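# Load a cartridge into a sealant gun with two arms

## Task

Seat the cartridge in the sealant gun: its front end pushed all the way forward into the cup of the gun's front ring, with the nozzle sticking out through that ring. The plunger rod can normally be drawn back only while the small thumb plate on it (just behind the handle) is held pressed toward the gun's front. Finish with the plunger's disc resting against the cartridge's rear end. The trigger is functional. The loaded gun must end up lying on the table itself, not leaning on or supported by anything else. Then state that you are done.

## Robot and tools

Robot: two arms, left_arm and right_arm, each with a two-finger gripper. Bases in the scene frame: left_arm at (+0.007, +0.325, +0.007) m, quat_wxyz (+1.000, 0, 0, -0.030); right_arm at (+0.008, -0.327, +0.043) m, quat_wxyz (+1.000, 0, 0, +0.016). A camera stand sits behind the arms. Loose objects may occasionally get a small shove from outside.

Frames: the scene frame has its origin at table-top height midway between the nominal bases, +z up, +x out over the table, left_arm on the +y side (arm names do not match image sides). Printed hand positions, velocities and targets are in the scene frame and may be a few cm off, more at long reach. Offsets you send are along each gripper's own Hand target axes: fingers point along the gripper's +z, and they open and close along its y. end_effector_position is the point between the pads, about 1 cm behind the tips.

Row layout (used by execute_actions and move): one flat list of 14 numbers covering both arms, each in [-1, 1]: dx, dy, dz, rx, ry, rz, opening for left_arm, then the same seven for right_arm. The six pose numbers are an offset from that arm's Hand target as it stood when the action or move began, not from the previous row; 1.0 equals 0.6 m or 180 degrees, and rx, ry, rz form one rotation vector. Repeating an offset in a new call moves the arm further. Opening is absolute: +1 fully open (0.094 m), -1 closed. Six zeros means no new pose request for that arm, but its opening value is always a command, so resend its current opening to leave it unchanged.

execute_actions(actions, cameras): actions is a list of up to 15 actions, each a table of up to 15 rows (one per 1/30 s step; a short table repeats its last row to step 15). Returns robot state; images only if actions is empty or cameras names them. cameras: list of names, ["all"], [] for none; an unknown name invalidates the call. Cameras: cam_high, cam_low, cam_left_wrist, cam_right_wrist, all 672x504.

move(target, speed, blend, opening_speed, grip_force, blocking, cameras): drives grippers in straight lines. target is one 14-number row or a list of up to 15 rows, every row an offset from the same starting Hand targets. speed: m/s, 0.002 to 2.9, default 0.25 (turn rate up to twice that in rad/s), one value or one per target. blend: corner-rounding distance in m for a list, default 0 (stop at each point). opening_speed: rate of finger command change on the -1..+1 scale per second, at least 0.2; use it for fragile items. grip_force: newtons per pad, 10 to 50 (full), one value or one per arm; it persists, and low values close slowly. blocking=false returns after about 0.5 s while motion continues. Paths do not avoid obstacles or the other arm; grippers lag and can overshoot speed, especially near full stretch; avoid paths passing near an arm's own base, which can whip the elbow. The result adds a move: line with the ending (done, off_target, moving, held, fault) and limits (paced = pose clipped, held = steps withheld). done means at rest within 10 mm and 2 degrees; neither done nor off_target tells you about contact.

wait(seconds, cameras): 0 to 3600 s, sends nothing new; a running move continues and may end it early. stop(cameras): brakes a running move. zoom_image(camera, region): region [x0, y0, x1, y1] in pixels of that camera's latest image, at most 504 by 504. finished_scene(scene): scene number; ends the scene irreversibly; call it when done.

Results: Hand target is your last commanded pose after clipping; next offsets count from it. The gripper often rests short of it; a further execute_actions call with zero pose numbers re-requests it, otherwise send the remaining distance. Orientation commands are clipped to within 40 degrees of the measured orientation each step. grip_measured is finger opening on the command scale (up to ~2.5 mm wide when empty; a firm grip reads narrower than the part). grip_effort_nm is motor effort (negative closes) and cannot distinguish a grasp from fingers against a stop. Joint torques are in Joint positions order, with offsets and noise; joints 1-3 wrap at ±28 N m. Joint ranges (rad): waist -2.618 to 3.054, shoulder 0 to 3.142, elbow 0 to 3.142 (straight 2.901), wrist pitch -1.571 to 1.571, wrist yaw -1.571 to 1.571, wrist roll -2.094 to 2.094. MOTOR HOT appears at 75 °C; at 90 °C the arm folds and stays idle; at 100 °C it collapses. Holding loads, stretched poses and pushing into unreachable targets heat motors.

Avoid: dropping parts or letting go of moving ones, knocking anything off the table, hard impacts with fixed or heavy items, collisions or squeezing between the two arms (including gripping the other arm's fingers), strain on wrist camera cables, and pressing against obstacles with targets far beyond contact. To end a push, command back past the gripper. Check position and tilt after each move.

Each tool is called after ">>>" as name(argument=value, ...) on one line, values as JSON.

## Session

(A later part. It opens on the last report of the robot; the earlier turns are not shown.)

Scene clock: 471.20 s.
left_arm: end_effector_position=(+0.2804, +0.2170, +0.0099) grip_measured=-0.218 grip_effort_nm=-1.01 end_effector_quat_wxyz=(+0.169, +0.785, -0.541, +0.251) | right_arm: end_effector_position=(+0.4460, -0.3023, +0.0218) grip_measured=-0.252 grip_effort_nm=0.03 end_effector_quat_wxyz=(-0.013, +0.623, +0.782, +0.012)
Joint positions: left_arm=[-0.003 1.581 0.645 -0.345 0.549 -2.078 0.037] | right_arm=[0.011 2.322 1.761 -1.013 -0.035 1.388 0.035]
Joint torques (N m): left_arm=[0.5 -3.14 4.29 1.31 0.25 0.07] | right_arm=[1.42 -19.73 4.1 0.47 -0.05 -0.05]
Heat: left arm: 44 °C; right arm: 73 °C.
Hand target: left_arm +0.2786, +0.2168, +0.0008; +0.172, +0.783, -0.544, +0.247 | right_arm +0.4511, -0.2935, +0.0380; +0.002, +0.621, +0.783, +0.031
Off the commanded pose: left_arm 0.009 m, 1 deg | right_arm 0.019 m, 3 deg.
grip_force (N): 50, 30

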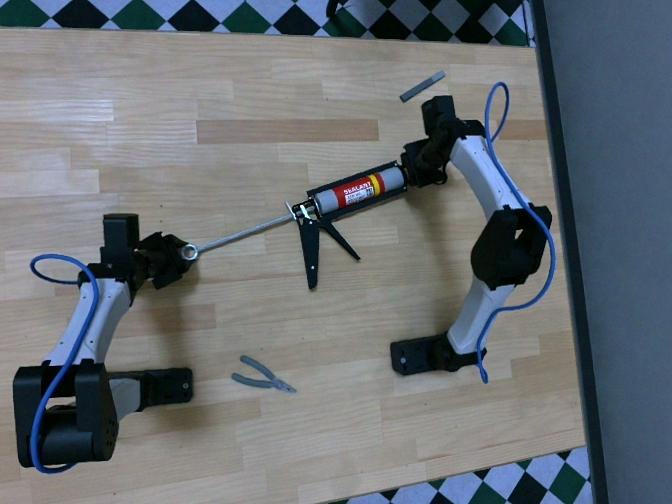

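>>> execute_actions(actions=[[[0,0,0,0,0,0,-0.5,0.0133,0.0001,0.0005,0,0,0,-0.25]],[[0,0,0,0,0,0,-0.5,0.0133,0.0001,0.0005,0,0,0,-0.25]]], cameras=["cam_high"])

>>> zoom_image(camera="cam_high", region=[365, 150, 425, 195])

>>> zoom_image(camera="cam_high", region=[275, 180, 335, 225])

Scene clock: 472.67 s.
left_arm: end_effector_position=(+0.2804, +0.2170, +0.0099) grip_measured=-0.218 grip_effort_nm=-1.01 end_effector_quat_wxyz=(+0.169, +0.785, -0.541, +0.251) | right_arm: end_effector_position=(+0.4454, -0.3023, +0.0241) grip_measured=-0.251 grip_effort_nm=0.03 end_effector_quat_wxyz=(+0.006, +0.626, +0.780, -0.003)
Joint positions: left_arm=[-0.003 1.581 0.645 -0.345 0.549 -2.078 0.037] | right_arm=[0.03 2.309 1.748 -1.005 0.014 1.415 0.035]
Joint torques (N m): left_arm=[0.57 -3.11 4.22 1.32 0.27 0.06] | right_arm=[2.86 -19.23 4.05 0.45 -0.51 0.03]
Heat: left arm: 44 °C; right arm: 73 °C.
Hand target: left_arm +0.2786, +0.2168, +0.0008; +0.172, +0.784, -0.544, +0.247 | right_arm +0.4478, -0.2779, +0.0381; +0.002, +0.621, +0.783, +0.031
Off the commanded pose: left_arm 0.009 m, 1 deg | right_arm 0.028 m, 4 deg.
grip_force (N): 50, 30

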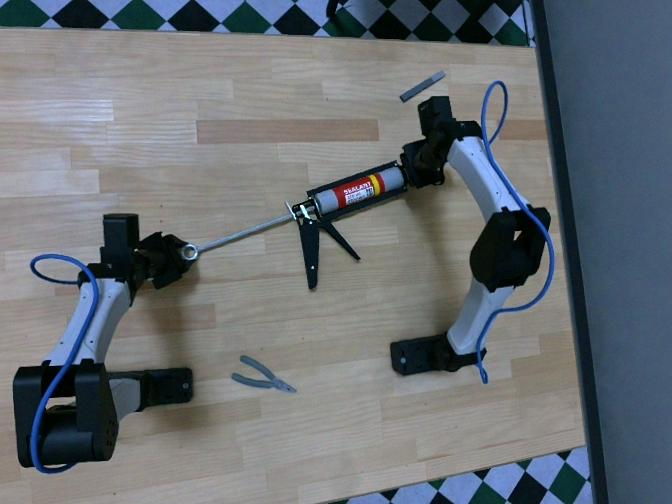

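Scaled by 8.400 from the camera's image (finer frame: 960x720).

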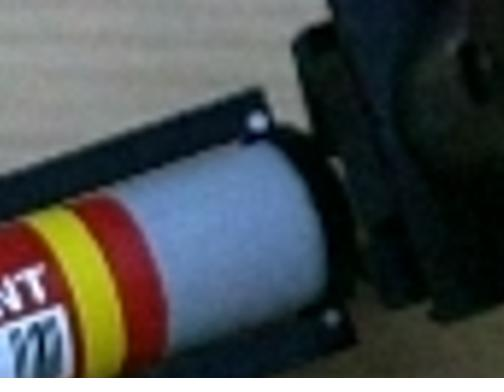

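Scaled by 8.400 from the camera's image (finer frame: 960x720).

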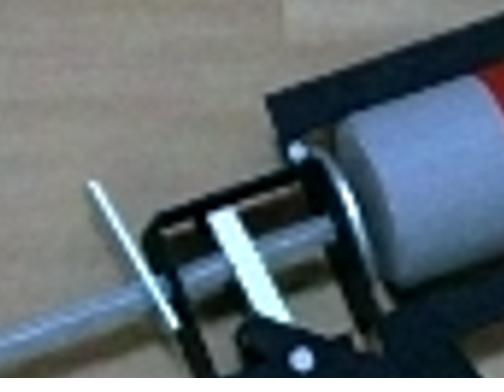

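>>> execute_actions(actions=[[[0,0,0,0,0,0,-0.5,0.0250,0.0002,0.0008,0,0,0,-0.25]],[[0,0,0,0,0,0,-0.5,0.0250,0.0002,0.0008,0,0,0,-0.25]]], cameras=["cam_high"])

>>> zoom_image(camera="cam_high", region=[275, 180, 335, 225])

Scene clock: 474.60 s.
left_arm: end_effector_position=(+0.2806, +0.2182, +0.0098) grip_measured=-0.218 grip_effort_nm=-1.01 end_effector_quat_wxyz=(+0.168, +0.786, -0.540, +0.250) | right_arm: end_effector_position=(+0.4466, -0.2968, +0.0311) grip_measured=-0.251 grip_effort_nm=0.00 end_effector_quat_wxyz=(+0.041, +0.637, +0.769, -0.023)
Joint positions: left_arm=[0.001 1.581 0.645 -0.346 0.548 -2.078 0.037] | right_arm=[0.073 2.287 1.735 -0.994 0.092 1.488 0.035]
Joint torques (N m): left_arm=[-0.03 -3.07 4.21 1.34 0.24 0.06] | right_arm=[5.05 -18.07 3.73 0.41 -1.2 -0.04]
Heat: left arm: 44 °C; right arm: 74 °C.
Hand target: left_arm +0.2785, +0.2168, +0.0008; +0.172, +0.783, -0.544, +0.247 | right_arm +0.4410, -0.2486, +0.0381; +0.002, +0.621, +0.783, +0.031
Off the commanded pose: left_arm 0.009 m, 1 deg | right_arm 0.049 m, 8 deg.
grip_force (N): 50, 30

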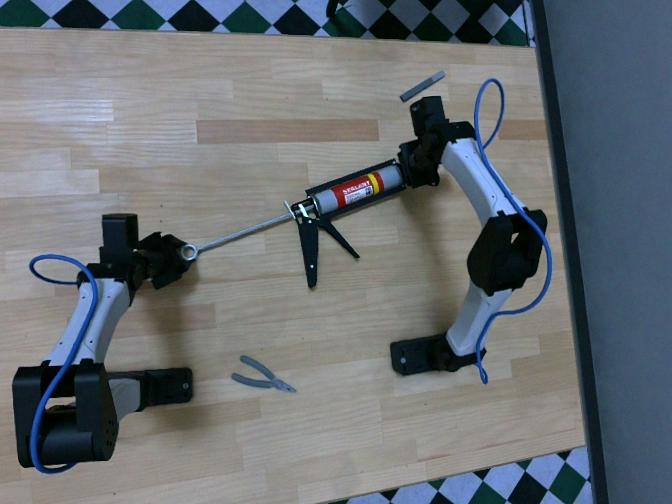

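Scaled by 8.400 from the camera's image (finer frame: 960x720).

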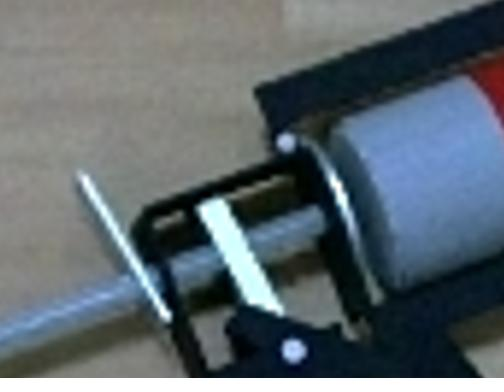

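>>> execute_actions(actions=[[[0.0109,0.0011,0.0076,0,0,0,-0.5,0.0250,0.0002,0.0008,0,0,0,-0.25]]], cameras=["cam_high"])

>>> zoom_image(camera="cam_high", region=[275, 180, 335, 225])

>>> zoom_image(camera="cam_high", region=[365, 150, 425, 195])

Scene clock: 476.13 s.
left_arm: end_effector_position=(+0.2805, +0.2181, +0.0096) grip_measured=-0.218 grip_effort_nm=-1.00 end_effector_quat_wxyz=(+0.168, +0.788, -0.537, +0.249) | right_arm: end_effector_position=(+0.4466, -0.2950, +0.0348) grip_measured=-0.251 grip_effort_nm=-0.01 end_effector_quat_wxyz=(+0.060, +0.644, +0.762, -0.034)
Joint positions: left_arm=[0 1.581 0.645 -0.346 0.546 -2.086 0.037] | right_arm=[0.094 2.277 1.731 -0.994 0.135 1.528 0.035]
Joint torques (N m): left_arm=[-2.76 -2.82 4.51 1.52 0.17 -0.16] | right_arm=[6.16 -17.66 3.67 0.38 -1.56 -0.11]
Heat: left arm: 44 °C; right arm: 74 °C.
Hand target: left_arm +0.2807, +0.2091, +0.0008; +0.172, +0.784, -0.544, +0.247 | right_arm +0.4378, -0.2341, +0.0383; +0.002, +0.621, +0.783, +0.031
Off the commanded pose: left_arm 0.013 m, 1 deg | right_arm 0.062 m, 11 deg.
grip_force (N): 50, 30

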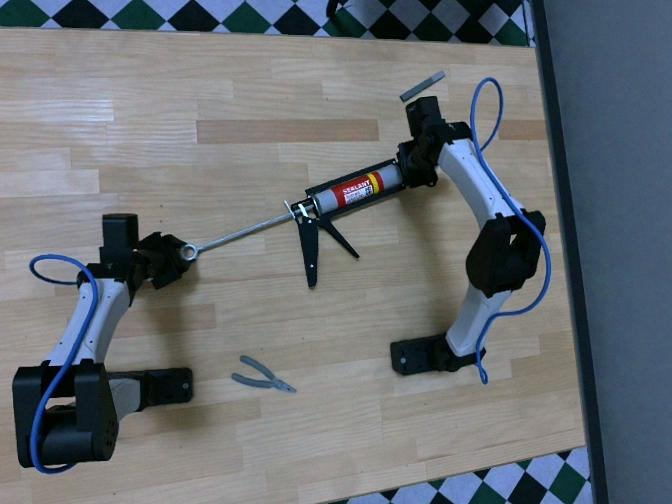

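Scaled by 8.400 from the camera's image (finer frame: 960x720).

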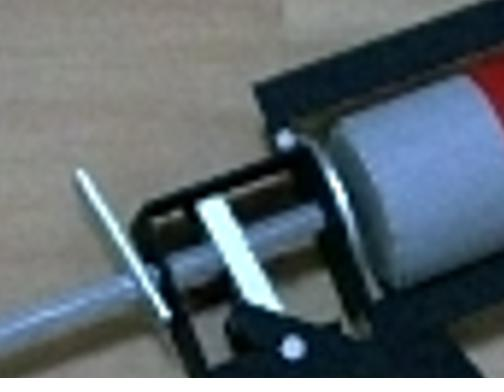

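Scaled by 8.400 from the camera's image (finer frame: 960x720).

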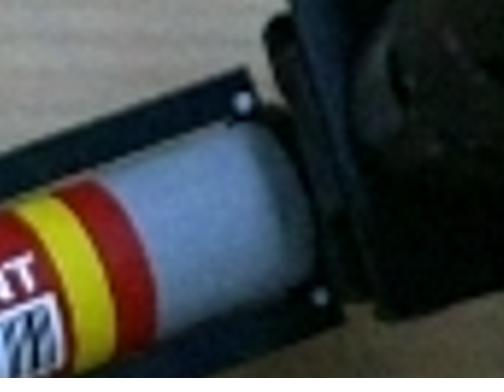

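>>> execute_actions(actions=[[[0.0136,0.0013,0.0095,0,0,0,-0.5,0.0250,0.0002,0.0030,0,0,0,-0.25]],[[0.0136,0.0013,0.0095,0,0,0,-0.5,0.0250,0.0002,0.0030,0,0,0,-0.25]]], cameras=["cam_high"])

>>> zoom_image(camera="cam_high", region=[275, 180, 335, 225])

Scene clock: 477.77 s.
left_arm: end_effector_position=(+0.2831, +0.2154, +0.0095) grip_measured=-0.218 grip_effort_nm=-1.01 end_effector_quat_wxyz=(+0.160, +0.790, -0.543, +0.236) | right_arm: end_effector_position=(+0.4502, -0.2900, +0.0443) grip_measured=-0.250 grip_effort_nm=-0.04 end_effector_quat_wxyz=(+0.103, +0.655, +0.747, -0.052)
Joint positions: left_arm=[-0.027 1.592 0.673 -0.369 0.512 -2.099 0.037] | right_arm=[0.14 2.262 1.731 -0.989 0.226 1.605 0.035]
Joint torques (N m): left_arm=[-5.39 -1.03 5.67 1.73 0.57 -0.1] | right_arm=[8.28 -16.44 3.33 0.34 -2.32 -0.2]
Heat: left arm: 44 °C; right arm: 74 °C.
Hand target: left_arm +0.2861, +0.1899, +0.0008; +0.172, +0.784, -0.544, +0.247 | right_arm +0.4314, -0.2046, +0.0357; +0.002, +0.621, +0.783, +0.031
Off the commanded pose: left_arm 0.027 m, 2 deg | right_arm 0.088 m, 16 deg.
joint sent to its limit (left arm) — joint 6 (wrist roll), lower limit. The joint targets are off in position and orientation.
grip_force (N): 50, 30

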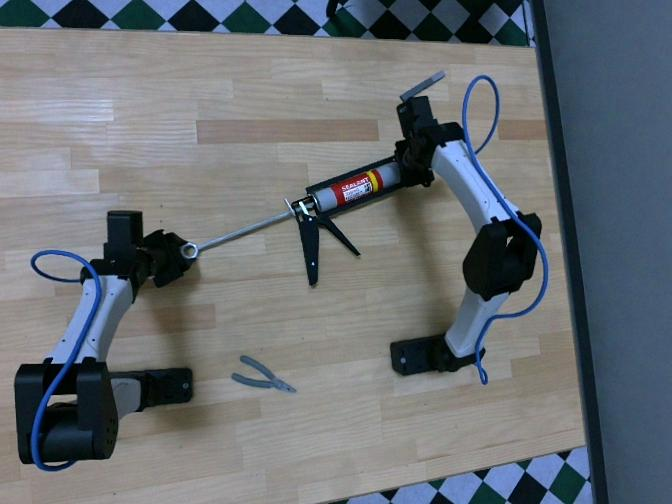

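Scaled by 8.400 from the camera's image (finer frame: 960x720).

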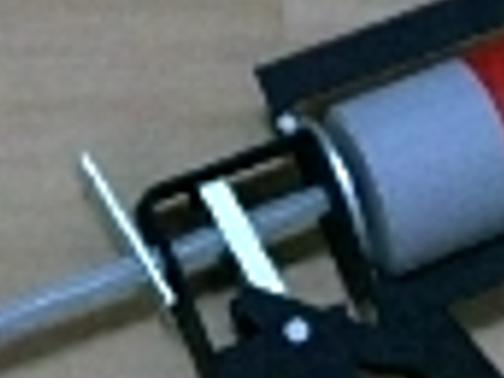

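>>> zoom_image(camera="cam_high", region=[300, 185, 330, 220])

>>> zoom_image(camera="cam_high", region=[365, 150, 425, 195])

Scaled by 14.400 from the camera's image (finer frame: 960x720).

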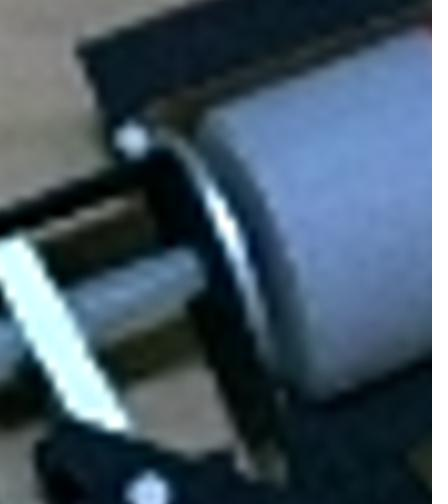

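Scaled by 8.400 from the camera's image (finer frame: 960x720).

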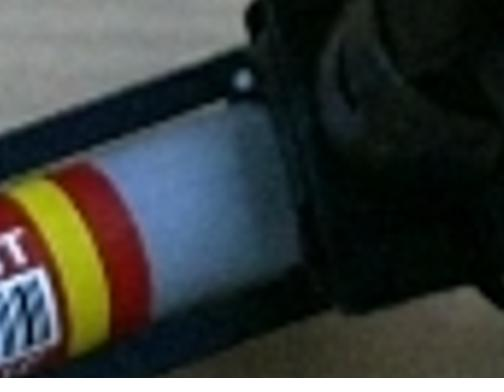

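>>> move(target=[-0.0326,-0.0032,-0.0228,0,0,0,-0.5,-0.1400,0,-0.0200,0,0,0,-0.25], speed=0.08, cameras=["cam_high", "cam_right_wrist"])

>>> zoom_image(camera="cam_high", region=[365, 150, 425, 195])

>>> zoom_image(camera="cam_high", region=[275, 180, 335, 225])

Scene clock: 481.50 s.
left_arm: end_effector_position=(+0.2844, +0.2149, +0.0098) grip_measured=-0.218 grip_effort_nm=-1.01 end_effector_quat_wxyz=(+0.167, +0.787, -0.539, +0.250) | right_arm: end_effector_position=(+0.4503, -0.2959, +0.0413) grip_measured=-0.250 grip_effort_nm=-0.04 end_effector_quat_wxyz=(+0.021, +0.629, +0.777, +0.020)
Joint positions: left_arm=[-0.013 1.592 0.657 -0.338 0.54 -2.098 0.037] | right_arm=[0.038 2.258 1.731 -0.986 0 1.43 0.035]
Joint torques (N m): left_arm=[-0.17 -3.97 3.44 1.38 0.26 0.04] | right_arm=[0.29 -14.17 7.02 0.1 -0.36 -0.32]
Heat: left arm: 44 °C; right arm: 74 °C.
Hand target: left_arm +0.2796, +0.2129, +0.0008; +0.172, +0.783, -0.544, +0.247 | right_arm +0.4500, -0.2869, +0.0447; +0.002, +0.621, +0.783, +0.031
Off the commanded pose: left_arm 0.010 m, 1 deg | right_arm 0.010 m, 3 deg.
grip_force (N): 50, 30
move: off_target (right_arm)

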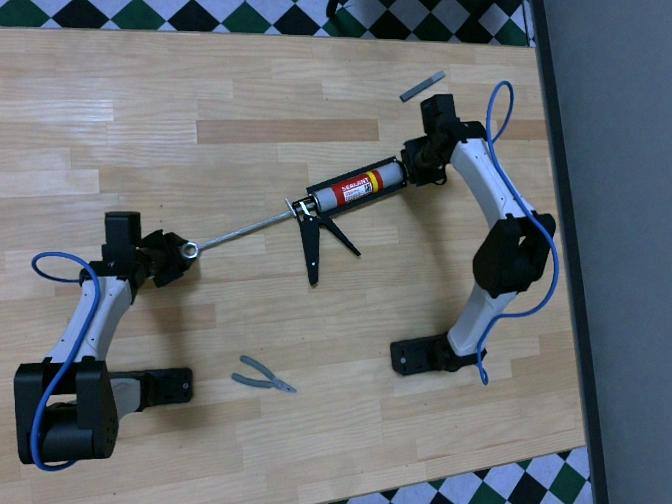

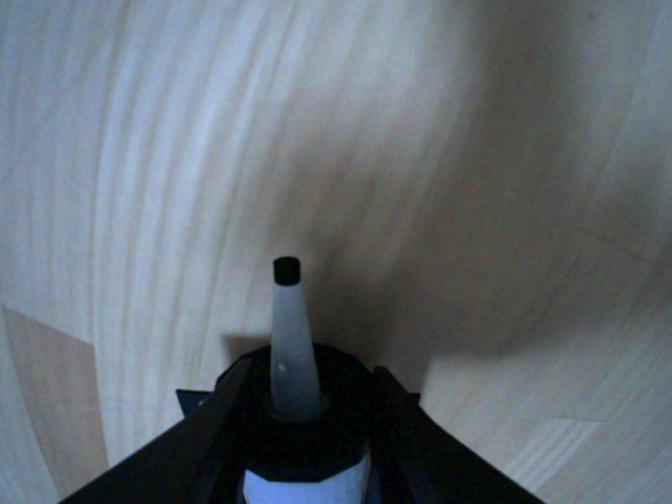

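Scaled by 8.400 from the camera's image (finer frame: 960x720).

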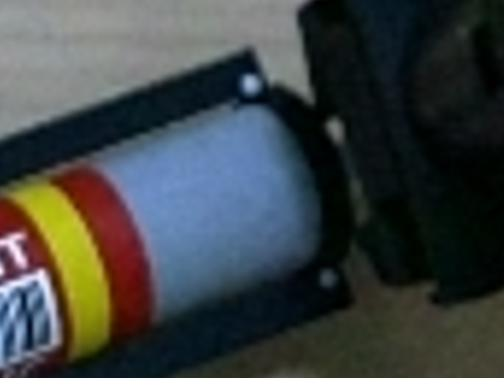

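Scaled by 8.400 from the camera's image (finer frame: 960x720).

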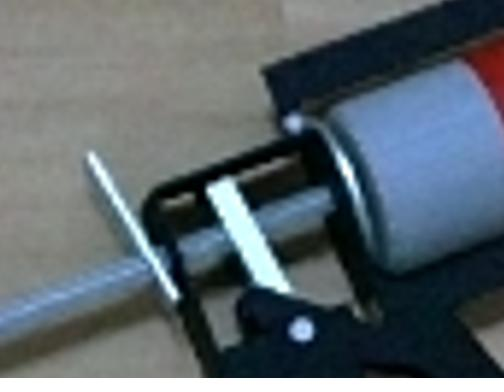

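>>> zoom_image(camera="cam_high", region=[380, 152, 410, 187])

Scaled by 14.400 from the camera's image (finer frame: 960x720).

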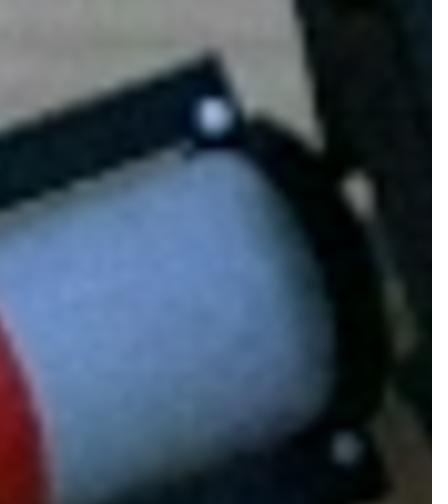

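>>> zoom_image(camera="cam_high", region=[280, 190, 380, 295])

Scaled by 4.800 from the camera's image (finer frame: 960x720).

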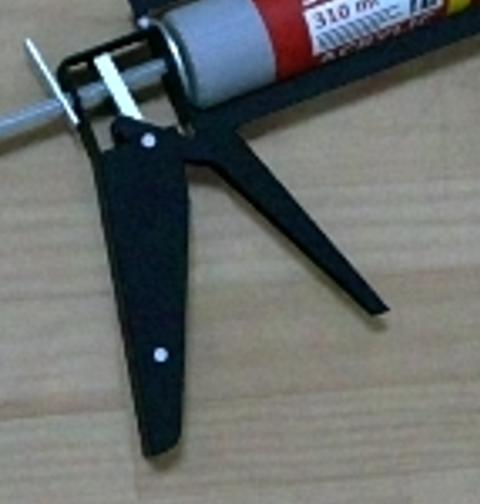

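>>> move(target=[[0,0,0,0,0,0,-0.5,0.0050,0.0072,-0.1413,0,0,0,-0.25],[0,0,0,0,0,0,-0.5,0.3699,-0.1059,-0.1347,0.0217,0.0061,-0.5600,1.0]], speed=0.25, cameras=["cam_high", "cam_right_wrist"])

Scene clock: 491.83 s.
left_arm: end_effector_position=(+0.2844, +0.2148, +0.0099) grip_measured=-0.218 grip_effort_nm=-1.01 end_effector_quat_wxyz=(+0.167, +0.787, -0.539, +0.250) | right_arm: end_effector_position=(+0.3291, -0.0916, +0.1154) grip_measured=+0.998 grip_effort_nm=0.04 end_effector_quat_wxyz=(-0.023, -0.203, +0.979, -0.005)
Joint positions: left_arm=[-0.013 1.592 0.657 -0.337 0.541 -2.098 0.037] | right_arm=[0.596 2.122 1.81 -1.305 -0.01 0.219 0.094]
Joint torques (N m): left_arm=[0.03 -4.03 3.44 1.34 0.25 0.09] | right_arm=[0.13 -16.72 6.11 0.33 0.11 -0.26]
Heat: left arm: 44 °C; right arm: 75 °C. Fold the right arm in close to its base, or ease its load, before you think long.
Hand target: left_arm +0.2796, +0.2129, +0.0008; +0.172, +0.783, -0.544, +0.247 | right_arm +0.3342, -0.0890, +0.1299; +0.000, -0.208, +0.978, +0.000
Off the commanded pose: left_arm 0.010 m, 1 deg | right_arm 0.016 m, 3 deg.
MOTOR HOT: joint 2 (shoulder) of the right arm reports 75 °C; the controller's stop level is 90 °C. To cool a motor, set the load down, stop pushing, or move to a pose that needs little force.
grip_force (N): 50, 30
move: off_target (right_arm); target 2's new opening was sent with right_arm's hand 0.016 m and 3 deg from that target

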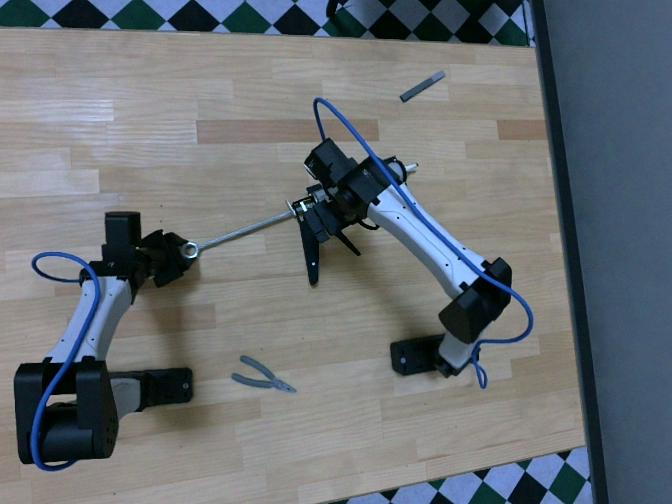

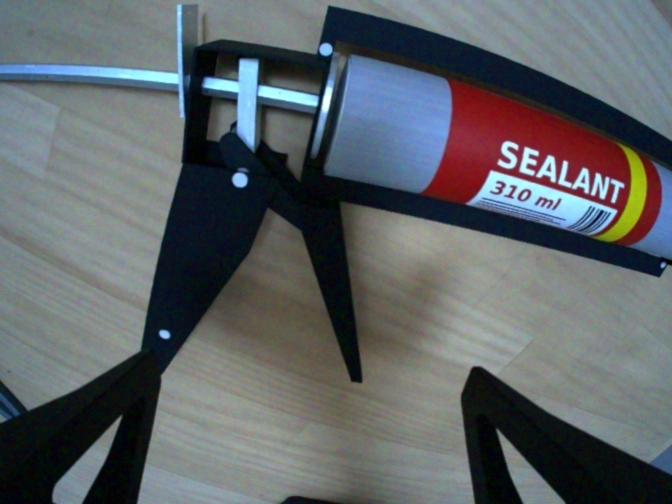

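>>> move(target=[0,0,0,0,0,0,-0.5,0.0201,0.0513,0.0917,0,-0.0120,0,1.0], speed=0.25, cameras=["cam_right_wrist"])

Scene clock: 496.73 s.
left_arm: end_effector_position=(+0.2844, +0.2148, +0.0099) grip_measured=-0.218 grip_effort_nm=-1.01 end_effector_quat_wxyz=(+0.167, +0.787, -0.539, +0.250) | right_arm: end_effector_position=(+0.3043, -0.0684, +0.0632) grip_measured=+0.998 grip_effort_nm=0.04 end_effector_quat_wxyz=(-0.007, -0.212, +0.977, -0.004)
Joint positions: left_arm=[-0.013 1.592 0.657 -0.337 0.541 -2.098 0.037] | right_arm=[0.686 2.11 1.582 -1.058 0 0.29 0.094]
Joint torques (N m): left_arm=[-0.03 -4.12 3.41 1.33 0.27 0.07] | right_arm=[-0.12 -17.22 4.36 0.62 0.13 -0.1]
Heat: left arm: 43 °C; right arm: 76 °C. Fold the right arm in close to its base, or ease its load, before you think long.
Hand target: left_arm +0.2796, +0.2129, +0.0008; +0.172, +0.783, -0.544, +0.247 | right_arm +0.3106, -0.0658, +0.0750; +0.018, -0.208, +0.978, +0.004
Off the commanded pose: left_arm 0.010 m, 1 deg | right_arm 0.014 m, 3 deg.
MOTOR HOT: still on. Joint 2 (shoulder) of the right arm reports 76 °C.
grip_force (N): 50, 30
move: off_target (right_arm)

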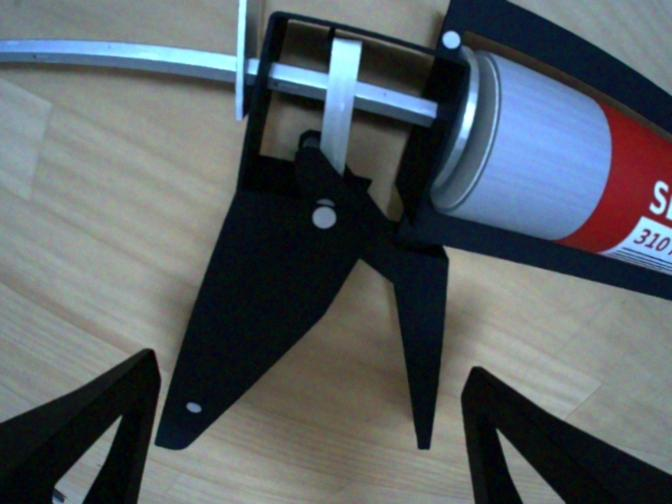

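>>> move(target=[0,0,0,0,0,0,-0.5,0.0100,-0.0025,0.0450,0,0,0,1.0], speed=0.15, cameras=["cam_right_wrist"])

Scene clock: 498.30 s.
left_arm: end_effector_position=(+0.2844, +0.2148, +0.0099) grip_measured=-0.218 grip_effort_nm=-1.01 end_effector_quat_wxyz=(+0.167, +0.787, -0.539, +0.250) | right_arm: end_effector_position=(+0.3022, -0.0703, +0.0423) grip_measured=+0.998 grip_effort_nm=0.04 end_effector_quat_wxyz=(+0.001, -0.212, +0.977, +0.000)
Joint positions: left_arm=[-0.013 1.592 0.657 -0.337 0.541 -2.098 0.037] | right_arm=[0.686 2.11 1.493 -0.952 0 0.29 0.094]
Joint torques (N m): left_arm=[-0.1 -3.99 3.45 1.33 0.27 0.07] | right_arm=[-0.16 -15.58 3.9 0.67 0.13 -0.11]
Heat: left arm: 43 °C; right arm: 76 °C. Fold the right arm in close to its base, or ease its load, before you think long.
Hand target: left_arm +0.2796, +0.2129, +0.0008; +0.172, +0.784, -0.544, +0.247 | right_arm +0.3068, -0.0691, +0.0478; +0.019, -0.208, +0.978, +0.004
Off the commanded pose: left_arm 0.010 m, 1 deg | right_arm 0.007 m, 2 deg.
MOTOR HOT: still on. Joint 2 (shoulder) of the right arm reports 76 °C.
grip_force (N): 50, 30
move: done

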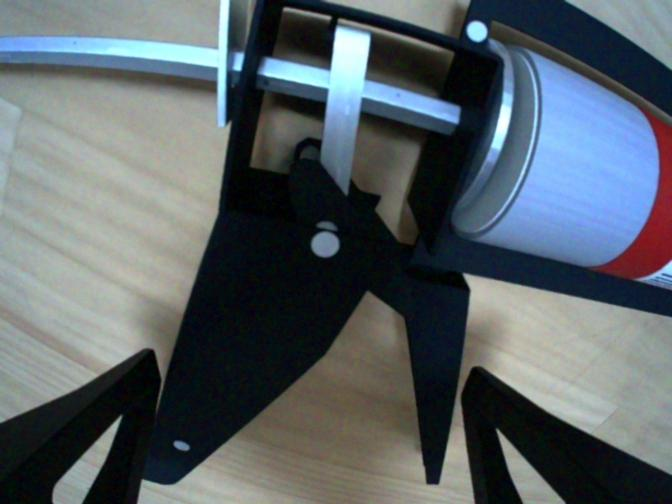

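>>> move(target=[0,0,0,0,0,0,-0.5,0.0033,-0.0035,0.0270,0,0,0,1.0], speed=0.12, cameras=["cam_right_wrist"])

Scene clock: 499.17 s.
left_arm: end_effector_position=(+0.2846, +0.2146, +0.0100) grip_measured=-0.218 grip_effort_nm=-1.01 end_effector_quat_wxyz=(+0.167, +0.787, -0.539, +0.250) | right_arm: end_effector_position=(+0.3006, -0.0716, +0.0362) grip_measured=+0.999 grip_effort_nm=0.03 end_effector_quat_wxyz=(+0.004, -0.212, +0.977, +0.002)
Joint positions: left_arm=[-0.013 1.592 0.657 -0.337 0.542 -2.098 0.037] | right_arm=[0.686 2.106 1.462 -0.918 0 0.291 0.094]
Joint torques (N m): left_arm=[-0.01 -3.93 3.44 1.31 0.25 0.1] | right_arm=[-0.51 -13.39 3.07 1 0.12 -0.15]
Heat: left arm: 43 °C; right arm: 75 °C. Fold the right arm in close to its base, or ease its load, before you think long.
Hand target: left_arm +0.2796, +0.2129, +0.0008; +0.172, +0.783, -0.544, +0.247 | right_arm +0.3063, -0.0717, +0.0314; +0.018, -0.208, +0.978, +0.004
Off the commanded pose: left_arm 0.011 m, 1 deg | right_arm 0.007 m, 2 deg.
MOTOR HOT: still on. Joint 2 (shoulder) of the right arm reports 75 °C.
grip_force (N): 50, 30
move: done

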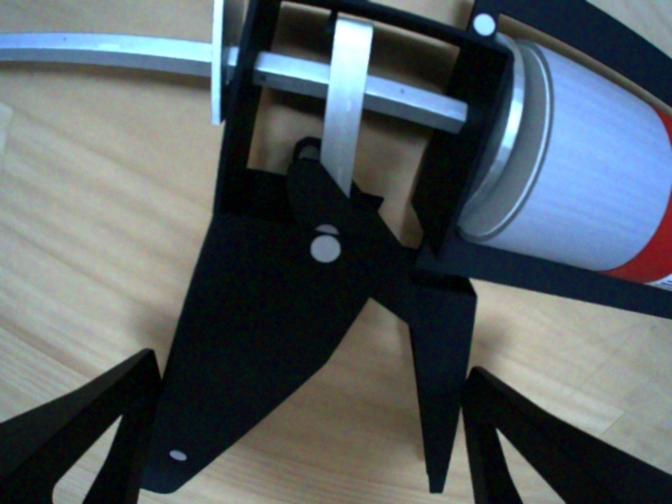

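>>> move(target=[[0,0,0,0,0,0,-0.5,0.0020,-0.0030,-0.0130,0,0,0,1.0],[0,0,0,0,0,0,-0.5,0.0020,-0.0090,-0.0100,0,0,0,1.0],[0,0,0,0,0,0,-0.5,0.0020,-0.0090,0.0100,0,0,0,1.0]], speed=0.12, cameras=["cam_right_wrist"])

Scene clock: 502.00 s.
left_arm: end_effector_position=(+0.2846, +0.2144, +0.0102) grip_measured=-0.218 grip_effort_nm=-1.01 end_effector_quat_wxyz=(+0.168, +0.786, -0.539, +0.251) | right_arm: end_effector_position=(+0.3006, -0.0720, +0.0360) grip_measured=+0.999 grip_effort_nm=0.03 end_effector_quat_wxyz=(+0.010, -0.211, +0.977, +0.005)
Joint positions: left_arm=[-0.013 1.592 0.657 -0.336 0.544 -2.098 0.037] | right_arm=[0.685 2.094 1.441 -0.896 0 0.291 0.094]
Joint torques (N m): left_arm=[0.02 -3.92 3.38 1.31 0.24 0.08] | right_arm=[-1.59 -11.99 2.7 1.07 0.13 -0.27]
Heat: left arm: 43 °C; right arm: 75 °C. Fold the right arm in close to its base, or ease its load, before you think long.
Hand target: left_arm +0.2796, +0.2129, +0.0008; +0.172, +0.783, -0.544, +0.247 | right_arm +0.3075, -0.0770, +0.0253; +0.018, -0.208, +0.978, +0.004
Off the commanded pose: left_arm 0.011 m, 1 deg | right_arm 0.014 m, 1 deg.
MOTOR HOT: still on. Joint 2 (shoulder) of the right arm reports 75 °C.
grip_force (N): 50, 30
move: off_target (right_arm)

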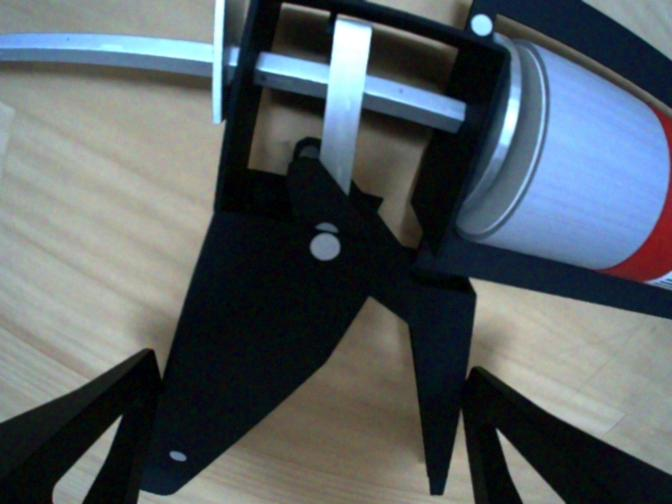

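>>> move(target=[0,0,0,0,0,0,-0.5,0,0.0040,-0.0417,0,0,0,1.0], speed=0.15, cameras=["cam_right_wrist"])

Scene clock: 502.93 s.
left_arm: end_effector_position=(+0.2847, +0.2144, +0.0102) grip_measured=-0.218 grip_effort_nm=-1.01 end_effector_quat_wxyz=(+0.168, +0.786, -0.539, +0.251) | right_arm: end_effector_position=(+0.3006, -0.0720, +0.0369) grip_measured=+0.999 grip_effort_nm=0.03 end_effector_quat_wxyz=(+0.010, -0.211, +0.977, +0.006)
Joint positions: left_arm=[-0.013 1.592 0.657 -0.336 0.544 -2.098 0.037] | right_arm=[0.685 2.092 1.441 -0.898 0 0.291 0.094]
Joint torques (N m): left_arm=[-0.03 -4 3.36 1.35 0.23 0.09] | right_arm=[-1.01 -15.68 6.17 0.12 0.13 -0.21]
Heat: left arm: 43 °C; right arm: 75 °C. Fold the right arm in close to its base, or ease its load, before you think long.
Hand target: left_arm +0.2796, +0.2129, +0.0008; +0.172, +0.784, -0.544, +0.247 | right_arm +0.3057, -0.0752, +0.0504; +0.018, -0.208, +0.978, +0.004
Off the commanded pose: left_arm 0.011 m, 1 deg | right_arm 0.015 m, 1 deg.
MOTOR HOT: still on. Joint 2 (shoulder) of the right arm reports 75 °C.
grip_force (N): 50, 30
move: off_target (right_arm)

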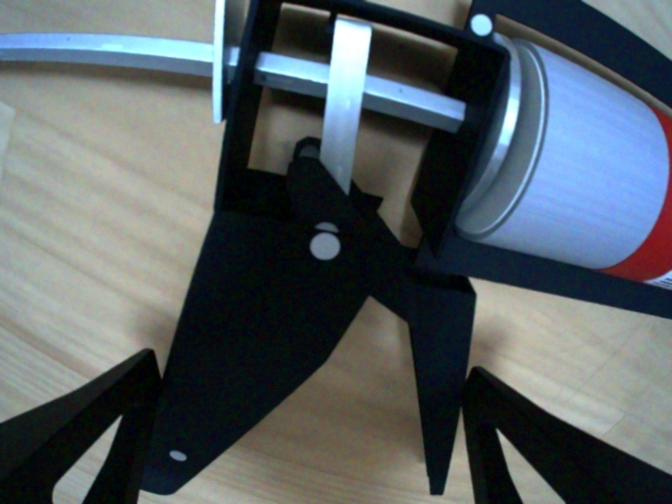

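>>> move(target=[0,0,0,0,0,0,-0.5,0,0,-0.0133,0,0,0,1.0], speed=0.15, cameras=["cam_right_wrist"])

Scene clock: 503.57 s.
left_arm: end_effector_position=(+0.2846, +0.2144, +0.0102) grip_measured=-0.218 grip_effort_nm=-1.01 end_effector_quat_wxyz=(+0.168, +0.786, -0.539, +0.251) | right_arm: end_effector_position=(+0.3002, -0.0723, +0.0381) grip_measured=+0.999 grip_effort_nm=0.02 end_effector_quat_wxyz=(+0.008, -0.211, +0.977, +0.005)
Joint positions: left_arm=[-0.013 1.592 0.657 -0.336 0.544 -2.098 0.037] | right_arm=[0.685 2.091 1.446 -0.906 0 0.291 0.094]
Joint torques (N m): left_arm=[-0.08 -3.96 3.41 1.33 0.27 0.06] | right_arm=[-0.92 -16.84 6.9 -0.1 0.13 -0.2]
Heat: left arm: 43 °C; right arm: 75 °C. Fold the right arm in close to its base, or ease its load, before you think long.
Hand target: left_arm +0.2796, +0.2129, +0.0008; +0.172, +0.783, -0.544, +0.247 | right_arm +0.3054, -0.0753, +0.0583; +0.018, -0.208, +0.978, +0.004
Off the commanded pose: left_arm 0.011 m, 1 deg | right_arm 0.021 m, 1 deg.
MOTOR HOT: still on. Joint 2 (shoulder) of the right arm reports 75 °C.
grip_force (N): 50, 30
move: off_target (right_arm)

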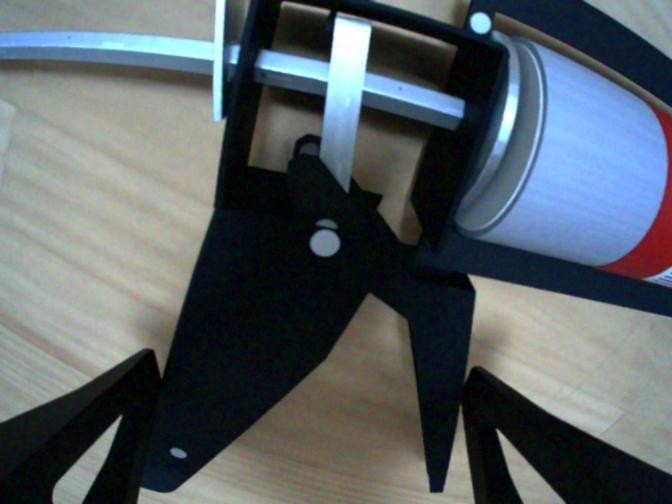

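>>> move(target=[0,0,0,0,0,0,-0.5,0,-0.0020,-0.0133,0,0,0,1.0], speed=0.15, cameras=["cam_right_wrist"])

Scene clock: 504.67 s.
left_arm: end_effector_position=(+0.2846, +0.2143, +0.0102) grip_measured=-0.218 grip_effort_nm=-1.01 end_effector_quat_wxyz=(+0.168, +0.786, -0.539, +0.251) | right_arm: end_effector_position=(+0.2937, -0.0813, +0.0446) grip_measured=+0.999 grip_effort_nm=0.02 end_effector_quat_wxyz=(-0.010, -0.208, +0.978, -0.006)
Joint positions: left_arm=[-0.013 1.592 0.657 -0.336 0.544 -2.098 0.037] | right_arm=[0.679 2.081 1.458 -0.972 0.001 0.291 0.094]
Joint torques (N m): left_arm=[0.03 -4.11 3.36 1.37 0.23 0.1] | right_arm=[-0.61 -17.07 7.06 0.23 0.12 -0.23]
Heat: left arm: 43 °C; right arm: 74 °C. Fold the right arm in close to its base, or ease its load, before you think long.
Hand target: left_arm +0.2796, +0.2129, +0.0008; +0.172, +0.784, -0.544, +0.247 | right_arm +0.3057, -0.0765, +0.0664; +0.018, -0.208, +0.978, +0.004
Off the commanded pose: left_arm 0.011 m, 1 deg | right_arm 0.025 m, 3 deg.
MOTOR HOT: still on. Joint 2 (shoulder) of the right arm reports 74 °C.
grip_force (N): 50, 30
move: off_target (right_arm)

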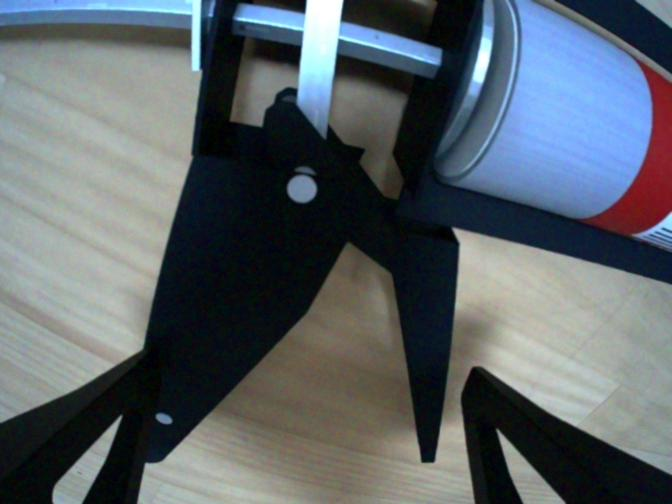

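>>> move(target=[0,0,0,0,0,0,-0.5,-0.0040,0.0075,0.0060,0,0,0,1.0], speed=0.15, cameras=["cam_right_wrist"])

Scene clock: 505.50 s.
left_arm: end_effector_position=(+0.2846, +0.2143, +0.0102) grip_measured=-0.218 grip_effort_nm=-1.01 end_effector_quat_wxyz=(+0.168, +0.786, -0.539, +0.251) | right_arm: end_effector_position=(+0.2970, -0.0784, +0.0478) grip_measured=+0.999 grip_effort_nm=0.02 end_effector_quat_wxyz=(-0.005, -0.208, +0.978, -0.003)
Joint positions: left_arm=[-0.013 1.592 0.657 -0.336 0.544 -2.098 0.037] | right_arm=[0.679 2.081 1.472 -0.973 0.001 0.291 0.094]
Joint torques (N m): left_arm=[-0.05 -4.07 3.4 1.34 0.22 0.1] | right_arm=[0.16 -15.24 7.12 0.32 0.12 -0.14]
Heat: left arm: 43 °C; right arm: 74 °C. Fold the right arm in close to its base, or ease its load, before you think long.
Hand target: left_arm +0.2796, +0.2129, +0.0008; +0.172, +0.784, -0.544, +0.247 | right_arm +0.3062, -0.0713, +0.0629; +0.018, -0.208, +0.978, +0.004
Off the commanded pose: left_arm 0.011 m, 1 deg | right_arm 0.019 m, 3 deg.
MOTOR HOT: still on. Joint 2 (shoulder) of the right arm reports 74 °C.
grip_force (N): 50, 30
move: off_target (right_arm)

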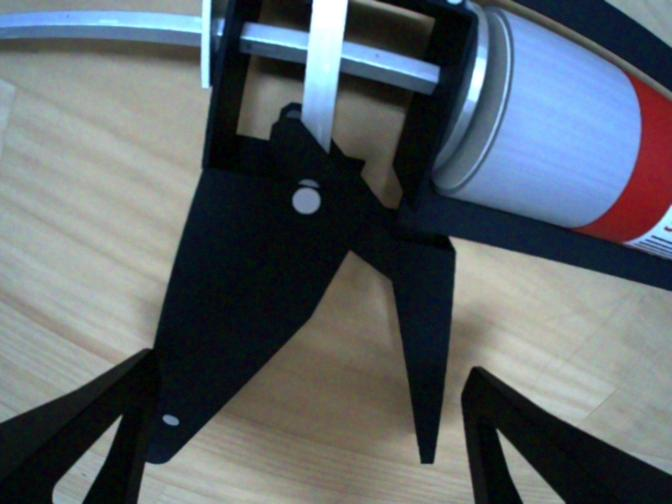

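>>> move(target=[[0,0,0,0,0,0,-0.5,-0.0162,-0.0077,-0.0197,0,0,0.0733,1.0],[0,0,0,0,0,0,-0.5,-0.0125,-0.0082,0.0270,0,0,0.0733,1.0]], speed=0.2, cameras=["cam_right_wrist"])

Scene clock: 509.97 s.
left_arm: end_effector_position=(+0.2846, +0.2143, +0.0102) grip_measured=-0.218 grip_effort_nm=-1.00 end_effector_quat_wxyz=(+0.168, +0.786, -0.539, +0.251) | right_arm: end_effector_position=(+0.3104, -0.0719, +0.0499) grip_measured=+0.999 grip_effort_nm=0.02 end_effector_quat_wxyz=(+0.010, -0.101, +0.995, +0.006)
Joint positions: left_arm=[-0.013 1.592 0.657 -0.336 0.544 -2.098 0.037] | right_arm=[0.669 2.1 1.51 -0.958 0.001 0.498 0.094]
Joint torques (N m): left_arm=[-0.1 -4.04 3.45 1.29 0.24 0.05] | right_arm=[-0.61 -12.96 4.52 0.72 0.13 -0.1]
Heat: left arm: 43 °C; right arm: 73 °C. Fold the right arm in close to its base, or ease its load, before you think long.
Hand target: left_arm +0.2796, +0.2129, +0.0008; +0.172, +0.784, -0.544, +0.247 | right_arm +0.3157, -0.0726, +0.0470; +0.018, -0.094, +0.995, +0.006
Off the commanded pose: left_arm 0.011 m, 1 deg | right_arm 0.006 m, 1 deg.
MOTOR HOT: still on. Joint 2 (shoulder) of the right arm reports 73 °C.
grip_force (N): 50, 30
move: done

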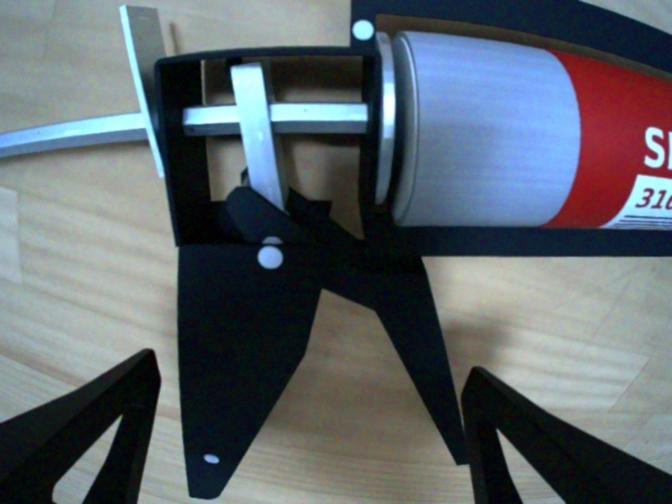

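>>> move(target=[0,0,0,0,0,0,-0.5,0,0,0.0200,0,0,0,1.0], speed=0.12, cameras=["cam_right_wrist"])

Scene clock: 511.17 s.
left_arm: end_effector_position=(+0.2846, +0.2143, +0.0102) grip_measured=-0.218 grip_effort_nm=-1.01 end_effector_quat_wxyz=(+0.168, +0.786, -0.539, +0.251) | right_arm: end_effector_position=(+0.3108, -0.0715, +0.0381) grip_measured=+0.999 grip_effort_nm=0.02 end_effector_quat_wxyz=(+0.010, -0.101, +0.995, +0.006)
Joint positions: left_arm=[-0.013 1.592 0.657 -0.336 0.544 -2.098 0.037] | right_arm=[0.669 2.118 1.488 -0.918 0.001 0.498 0.094]
Joint torques (N m): left_arm=[-0.02 -4.03 3.51 1.3 0.22 0.1] | right_arm=[-0.62 -12.88 4.44 0.73 0.13 -0.1]
Heat: left arm: 43 °C; right arm: 73 °C. Fold the right arm in close to its base, or ease its load, before you think long.
Hand target: left_arm +0.2796, +0.2129, +0.0008; +0.172, +0.784, -0.544, +0.247 | right_arm +0.3160, -0.0725, +0.0348; +0.018, -0.094, +0.995, +0.006
Off the commanded pose: left_arm 0.011 m, 1 deg | right_arm 0.006 m, 1 deg.
MOTOR HOT: still on. Joint 2 (shoulder) of the right arm reports 73 °C.
grip_force (N): 50, 30
move: done

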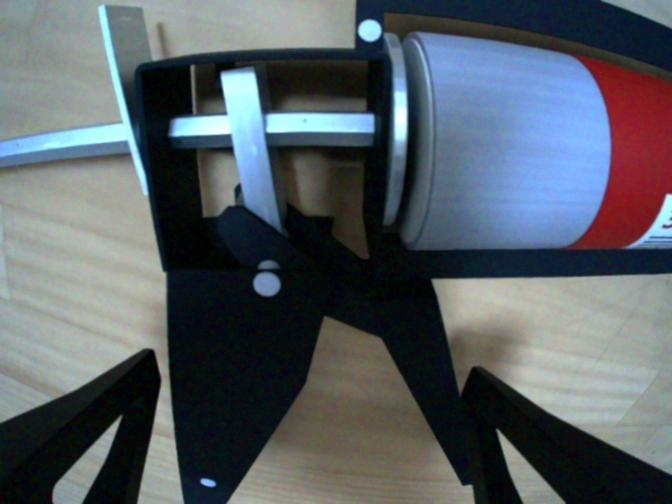

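>>> move(target=[[0,0,0,0,0,0,-0.5,0,0,0.0183,0,0,0,1.0],[0,0,0,0,0,0,-0.5,0,0,0.0183,0,0,0,0.68]], speed=0.12, cameras=["cam_right_wrist"])

Scene clock: 514.77 s.
left_arm: end_effector_position=(+0.2857, +0.2142, +0.0106) grip_measured=-0.218 grip_effort_nm=-1.01 end_effector_quat_wxyz=(+0.168, +0.787, -0.538, +0.253) | right_arm: end_effector_position=(+0.3127, -0.0705, +0.0283) grip_measured=+0.701 grip_effort_nm=-0.68 end_effector_quat_wxyz=(+0.013, -0.064, +0.998, +0.008)
Joint positions: left_arm=[-0.013 1.592 0.657 -0.33 0.545 -2.102 0.037] | right_arm=[0.669 2.134 1.472 -0.878 0.003 0.572 0.08]
Joint torques (N m): left_arm=[-0.13 -4.08 3.48 1.22 0.18 0.13] | right_arm=[-0.66 -12.7 4.31 0.69 0.11 -0.84]
Heat: left arm: 43 °C; right arm: 73 °C. Fold the right arm in close to its base, or ease its load, before you think long.
Hand target: left_arm +0.2797, +0.2129, +0.0008; +0.172, +0.783, -0.544, +0.247 | right_arm +0.3165, -0.0722, +0.0240; +0.018, -0.094, +0.995, +0.006
Off the commanded pose: left_arm 0.012 m, 1 deg | right_arm 0.006 m, 3 deg.
MOTOR HOT: still on. Joint 2 (shoulder) of the right arm reports 73 °C.
grip_force (N): 50, 30
move: off_target (right_arm)

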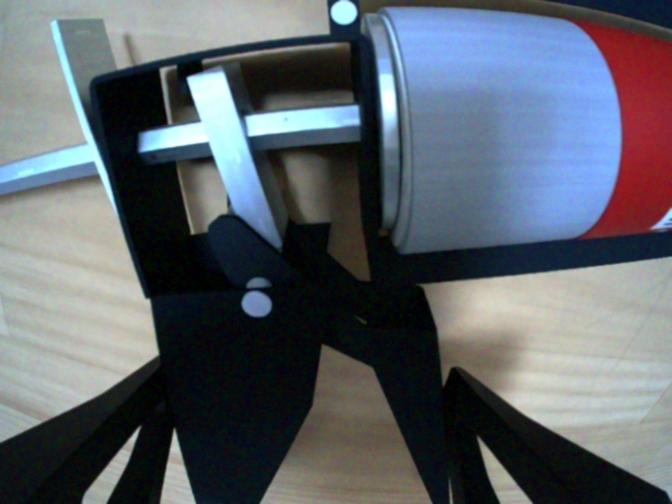

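>>> move(target=[0,0,0,0,0,0,-0.5,0,0,0,0,0,0,0.5], opening_speed=0.4, cameras=["cam_right_wrist"])

Scene clock: 515.73 s.
left_arm: end_effector_position=(+0.2856, +0.2142, +0.0105) grip_measured=-0.218 grip_effort_nm=-1.01 end_effector_quat_wxyz=(+0.168, +0.787, -0.538, +0.253) | right_arm: end_effector_position=(+0.3127, -0.0705, +0.0283) grip_measured=+0.694 grip_effort_nm=-0.71 end_effector_quat_wxyz=(+0.013, -0.063, +0.998, +0.008)
Joint positions: left_arm=[-0.013 1.592 0.657 -0.33 0.545 -2.102 0.037] | right_arm=[0.669 2.134 1.472 -0.878 0.003 0.575 0.08]
Joint torques (N m): left_arm=[-0.13 -3.96 3.66 1.29 0.24 0.09] | right_arm=[-0.59 -12.7 4.4 0.68 0.13 -0.87]
Heat: left arm: 43 °C; right arm: 73 °C. Fold the right arm in close to its base, or ease its load, before you think long.
Hand target: left_arm +0.2796, +0.2129, +0.0008; +0.172, +0.783, -0.544, +0.247 | right_arm +0.3165, -0.0723, +0.0240; +0.018, -0.094, +0.995, +0.006
Off the commanded pose: left_arm 0.011 m, 1 deg | right_arm 0.006 m, 4 deg.
MOTOR HOT: still on. Joint 2 (shoulder) of the right arm reports 73 °C.
grip_force (N): 50, 30
move: done

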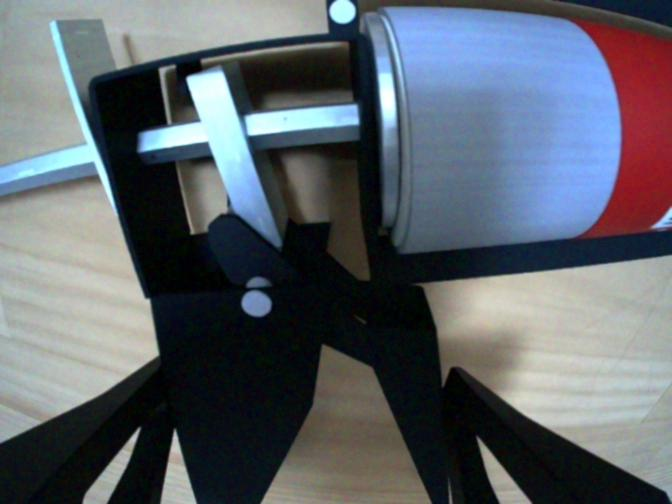

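>>> move(target=[0,0,0,0,0,0,-0.5,0,0,0,0,0,0,0.5], grip_force=[50, 50], cameras=["cam_right_wrist"])

Scene clock: 517.20 s.
left_arm: end_effector_position=(+0.2858, +0.2135, +0.0110) grip_measured=-0.219 grip_effort_nm=-1.01 end_effector_quat_wxyz=(+0.169, +0.786, -0.537, +0.255) | right_arm: end_effector_position=(+0.3120, -0.0695, +0.0281) grip_measured=+0.597 grip_effort_nm=-1.05 end_effector_quat_wxyz=(+0.011, -0.040, +0.999, +0.011)
Joint positions: left_arm=[-0.013 1.592 0.657 -0.328 0.549 -2.103 0.037] | right_arm=[0.669 2.135 1.472 -0.878 -0.004 0.622 0.075]
Joint torques (N m): left_arm=[-0.2 -3.93 3.73 1.26 0.22 0.13] | right_arm=[-0.54 -12.68 4.44 0.67 0.21 -1.31]
Heat: left arm: 43 °C; right arm: 73 °C. Fold the right arm in close to its base, or ease its load, before you think long.
Hand target: left_arm +0.2796, +0.2129, +0.0008; +0.172, +0.784, -0.544, +0.247 | right_arm +0.3165, -0.0722, +0.0240; +0.018, -0.094, +0.995, +0.006
Off the commanded pose: left_arm 0.012 m, 1 deg | right_arm 0.007 m, 6 deg.
MOTOR HOT: still on. Joint 2 (shoulder) of the right arm reports 73 °C.
move: done

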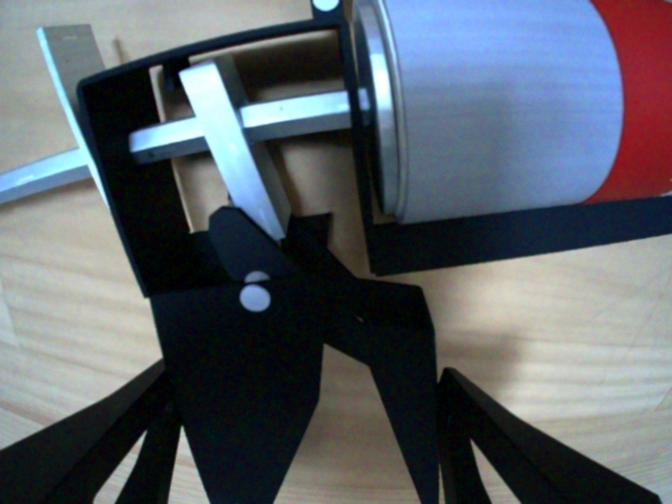

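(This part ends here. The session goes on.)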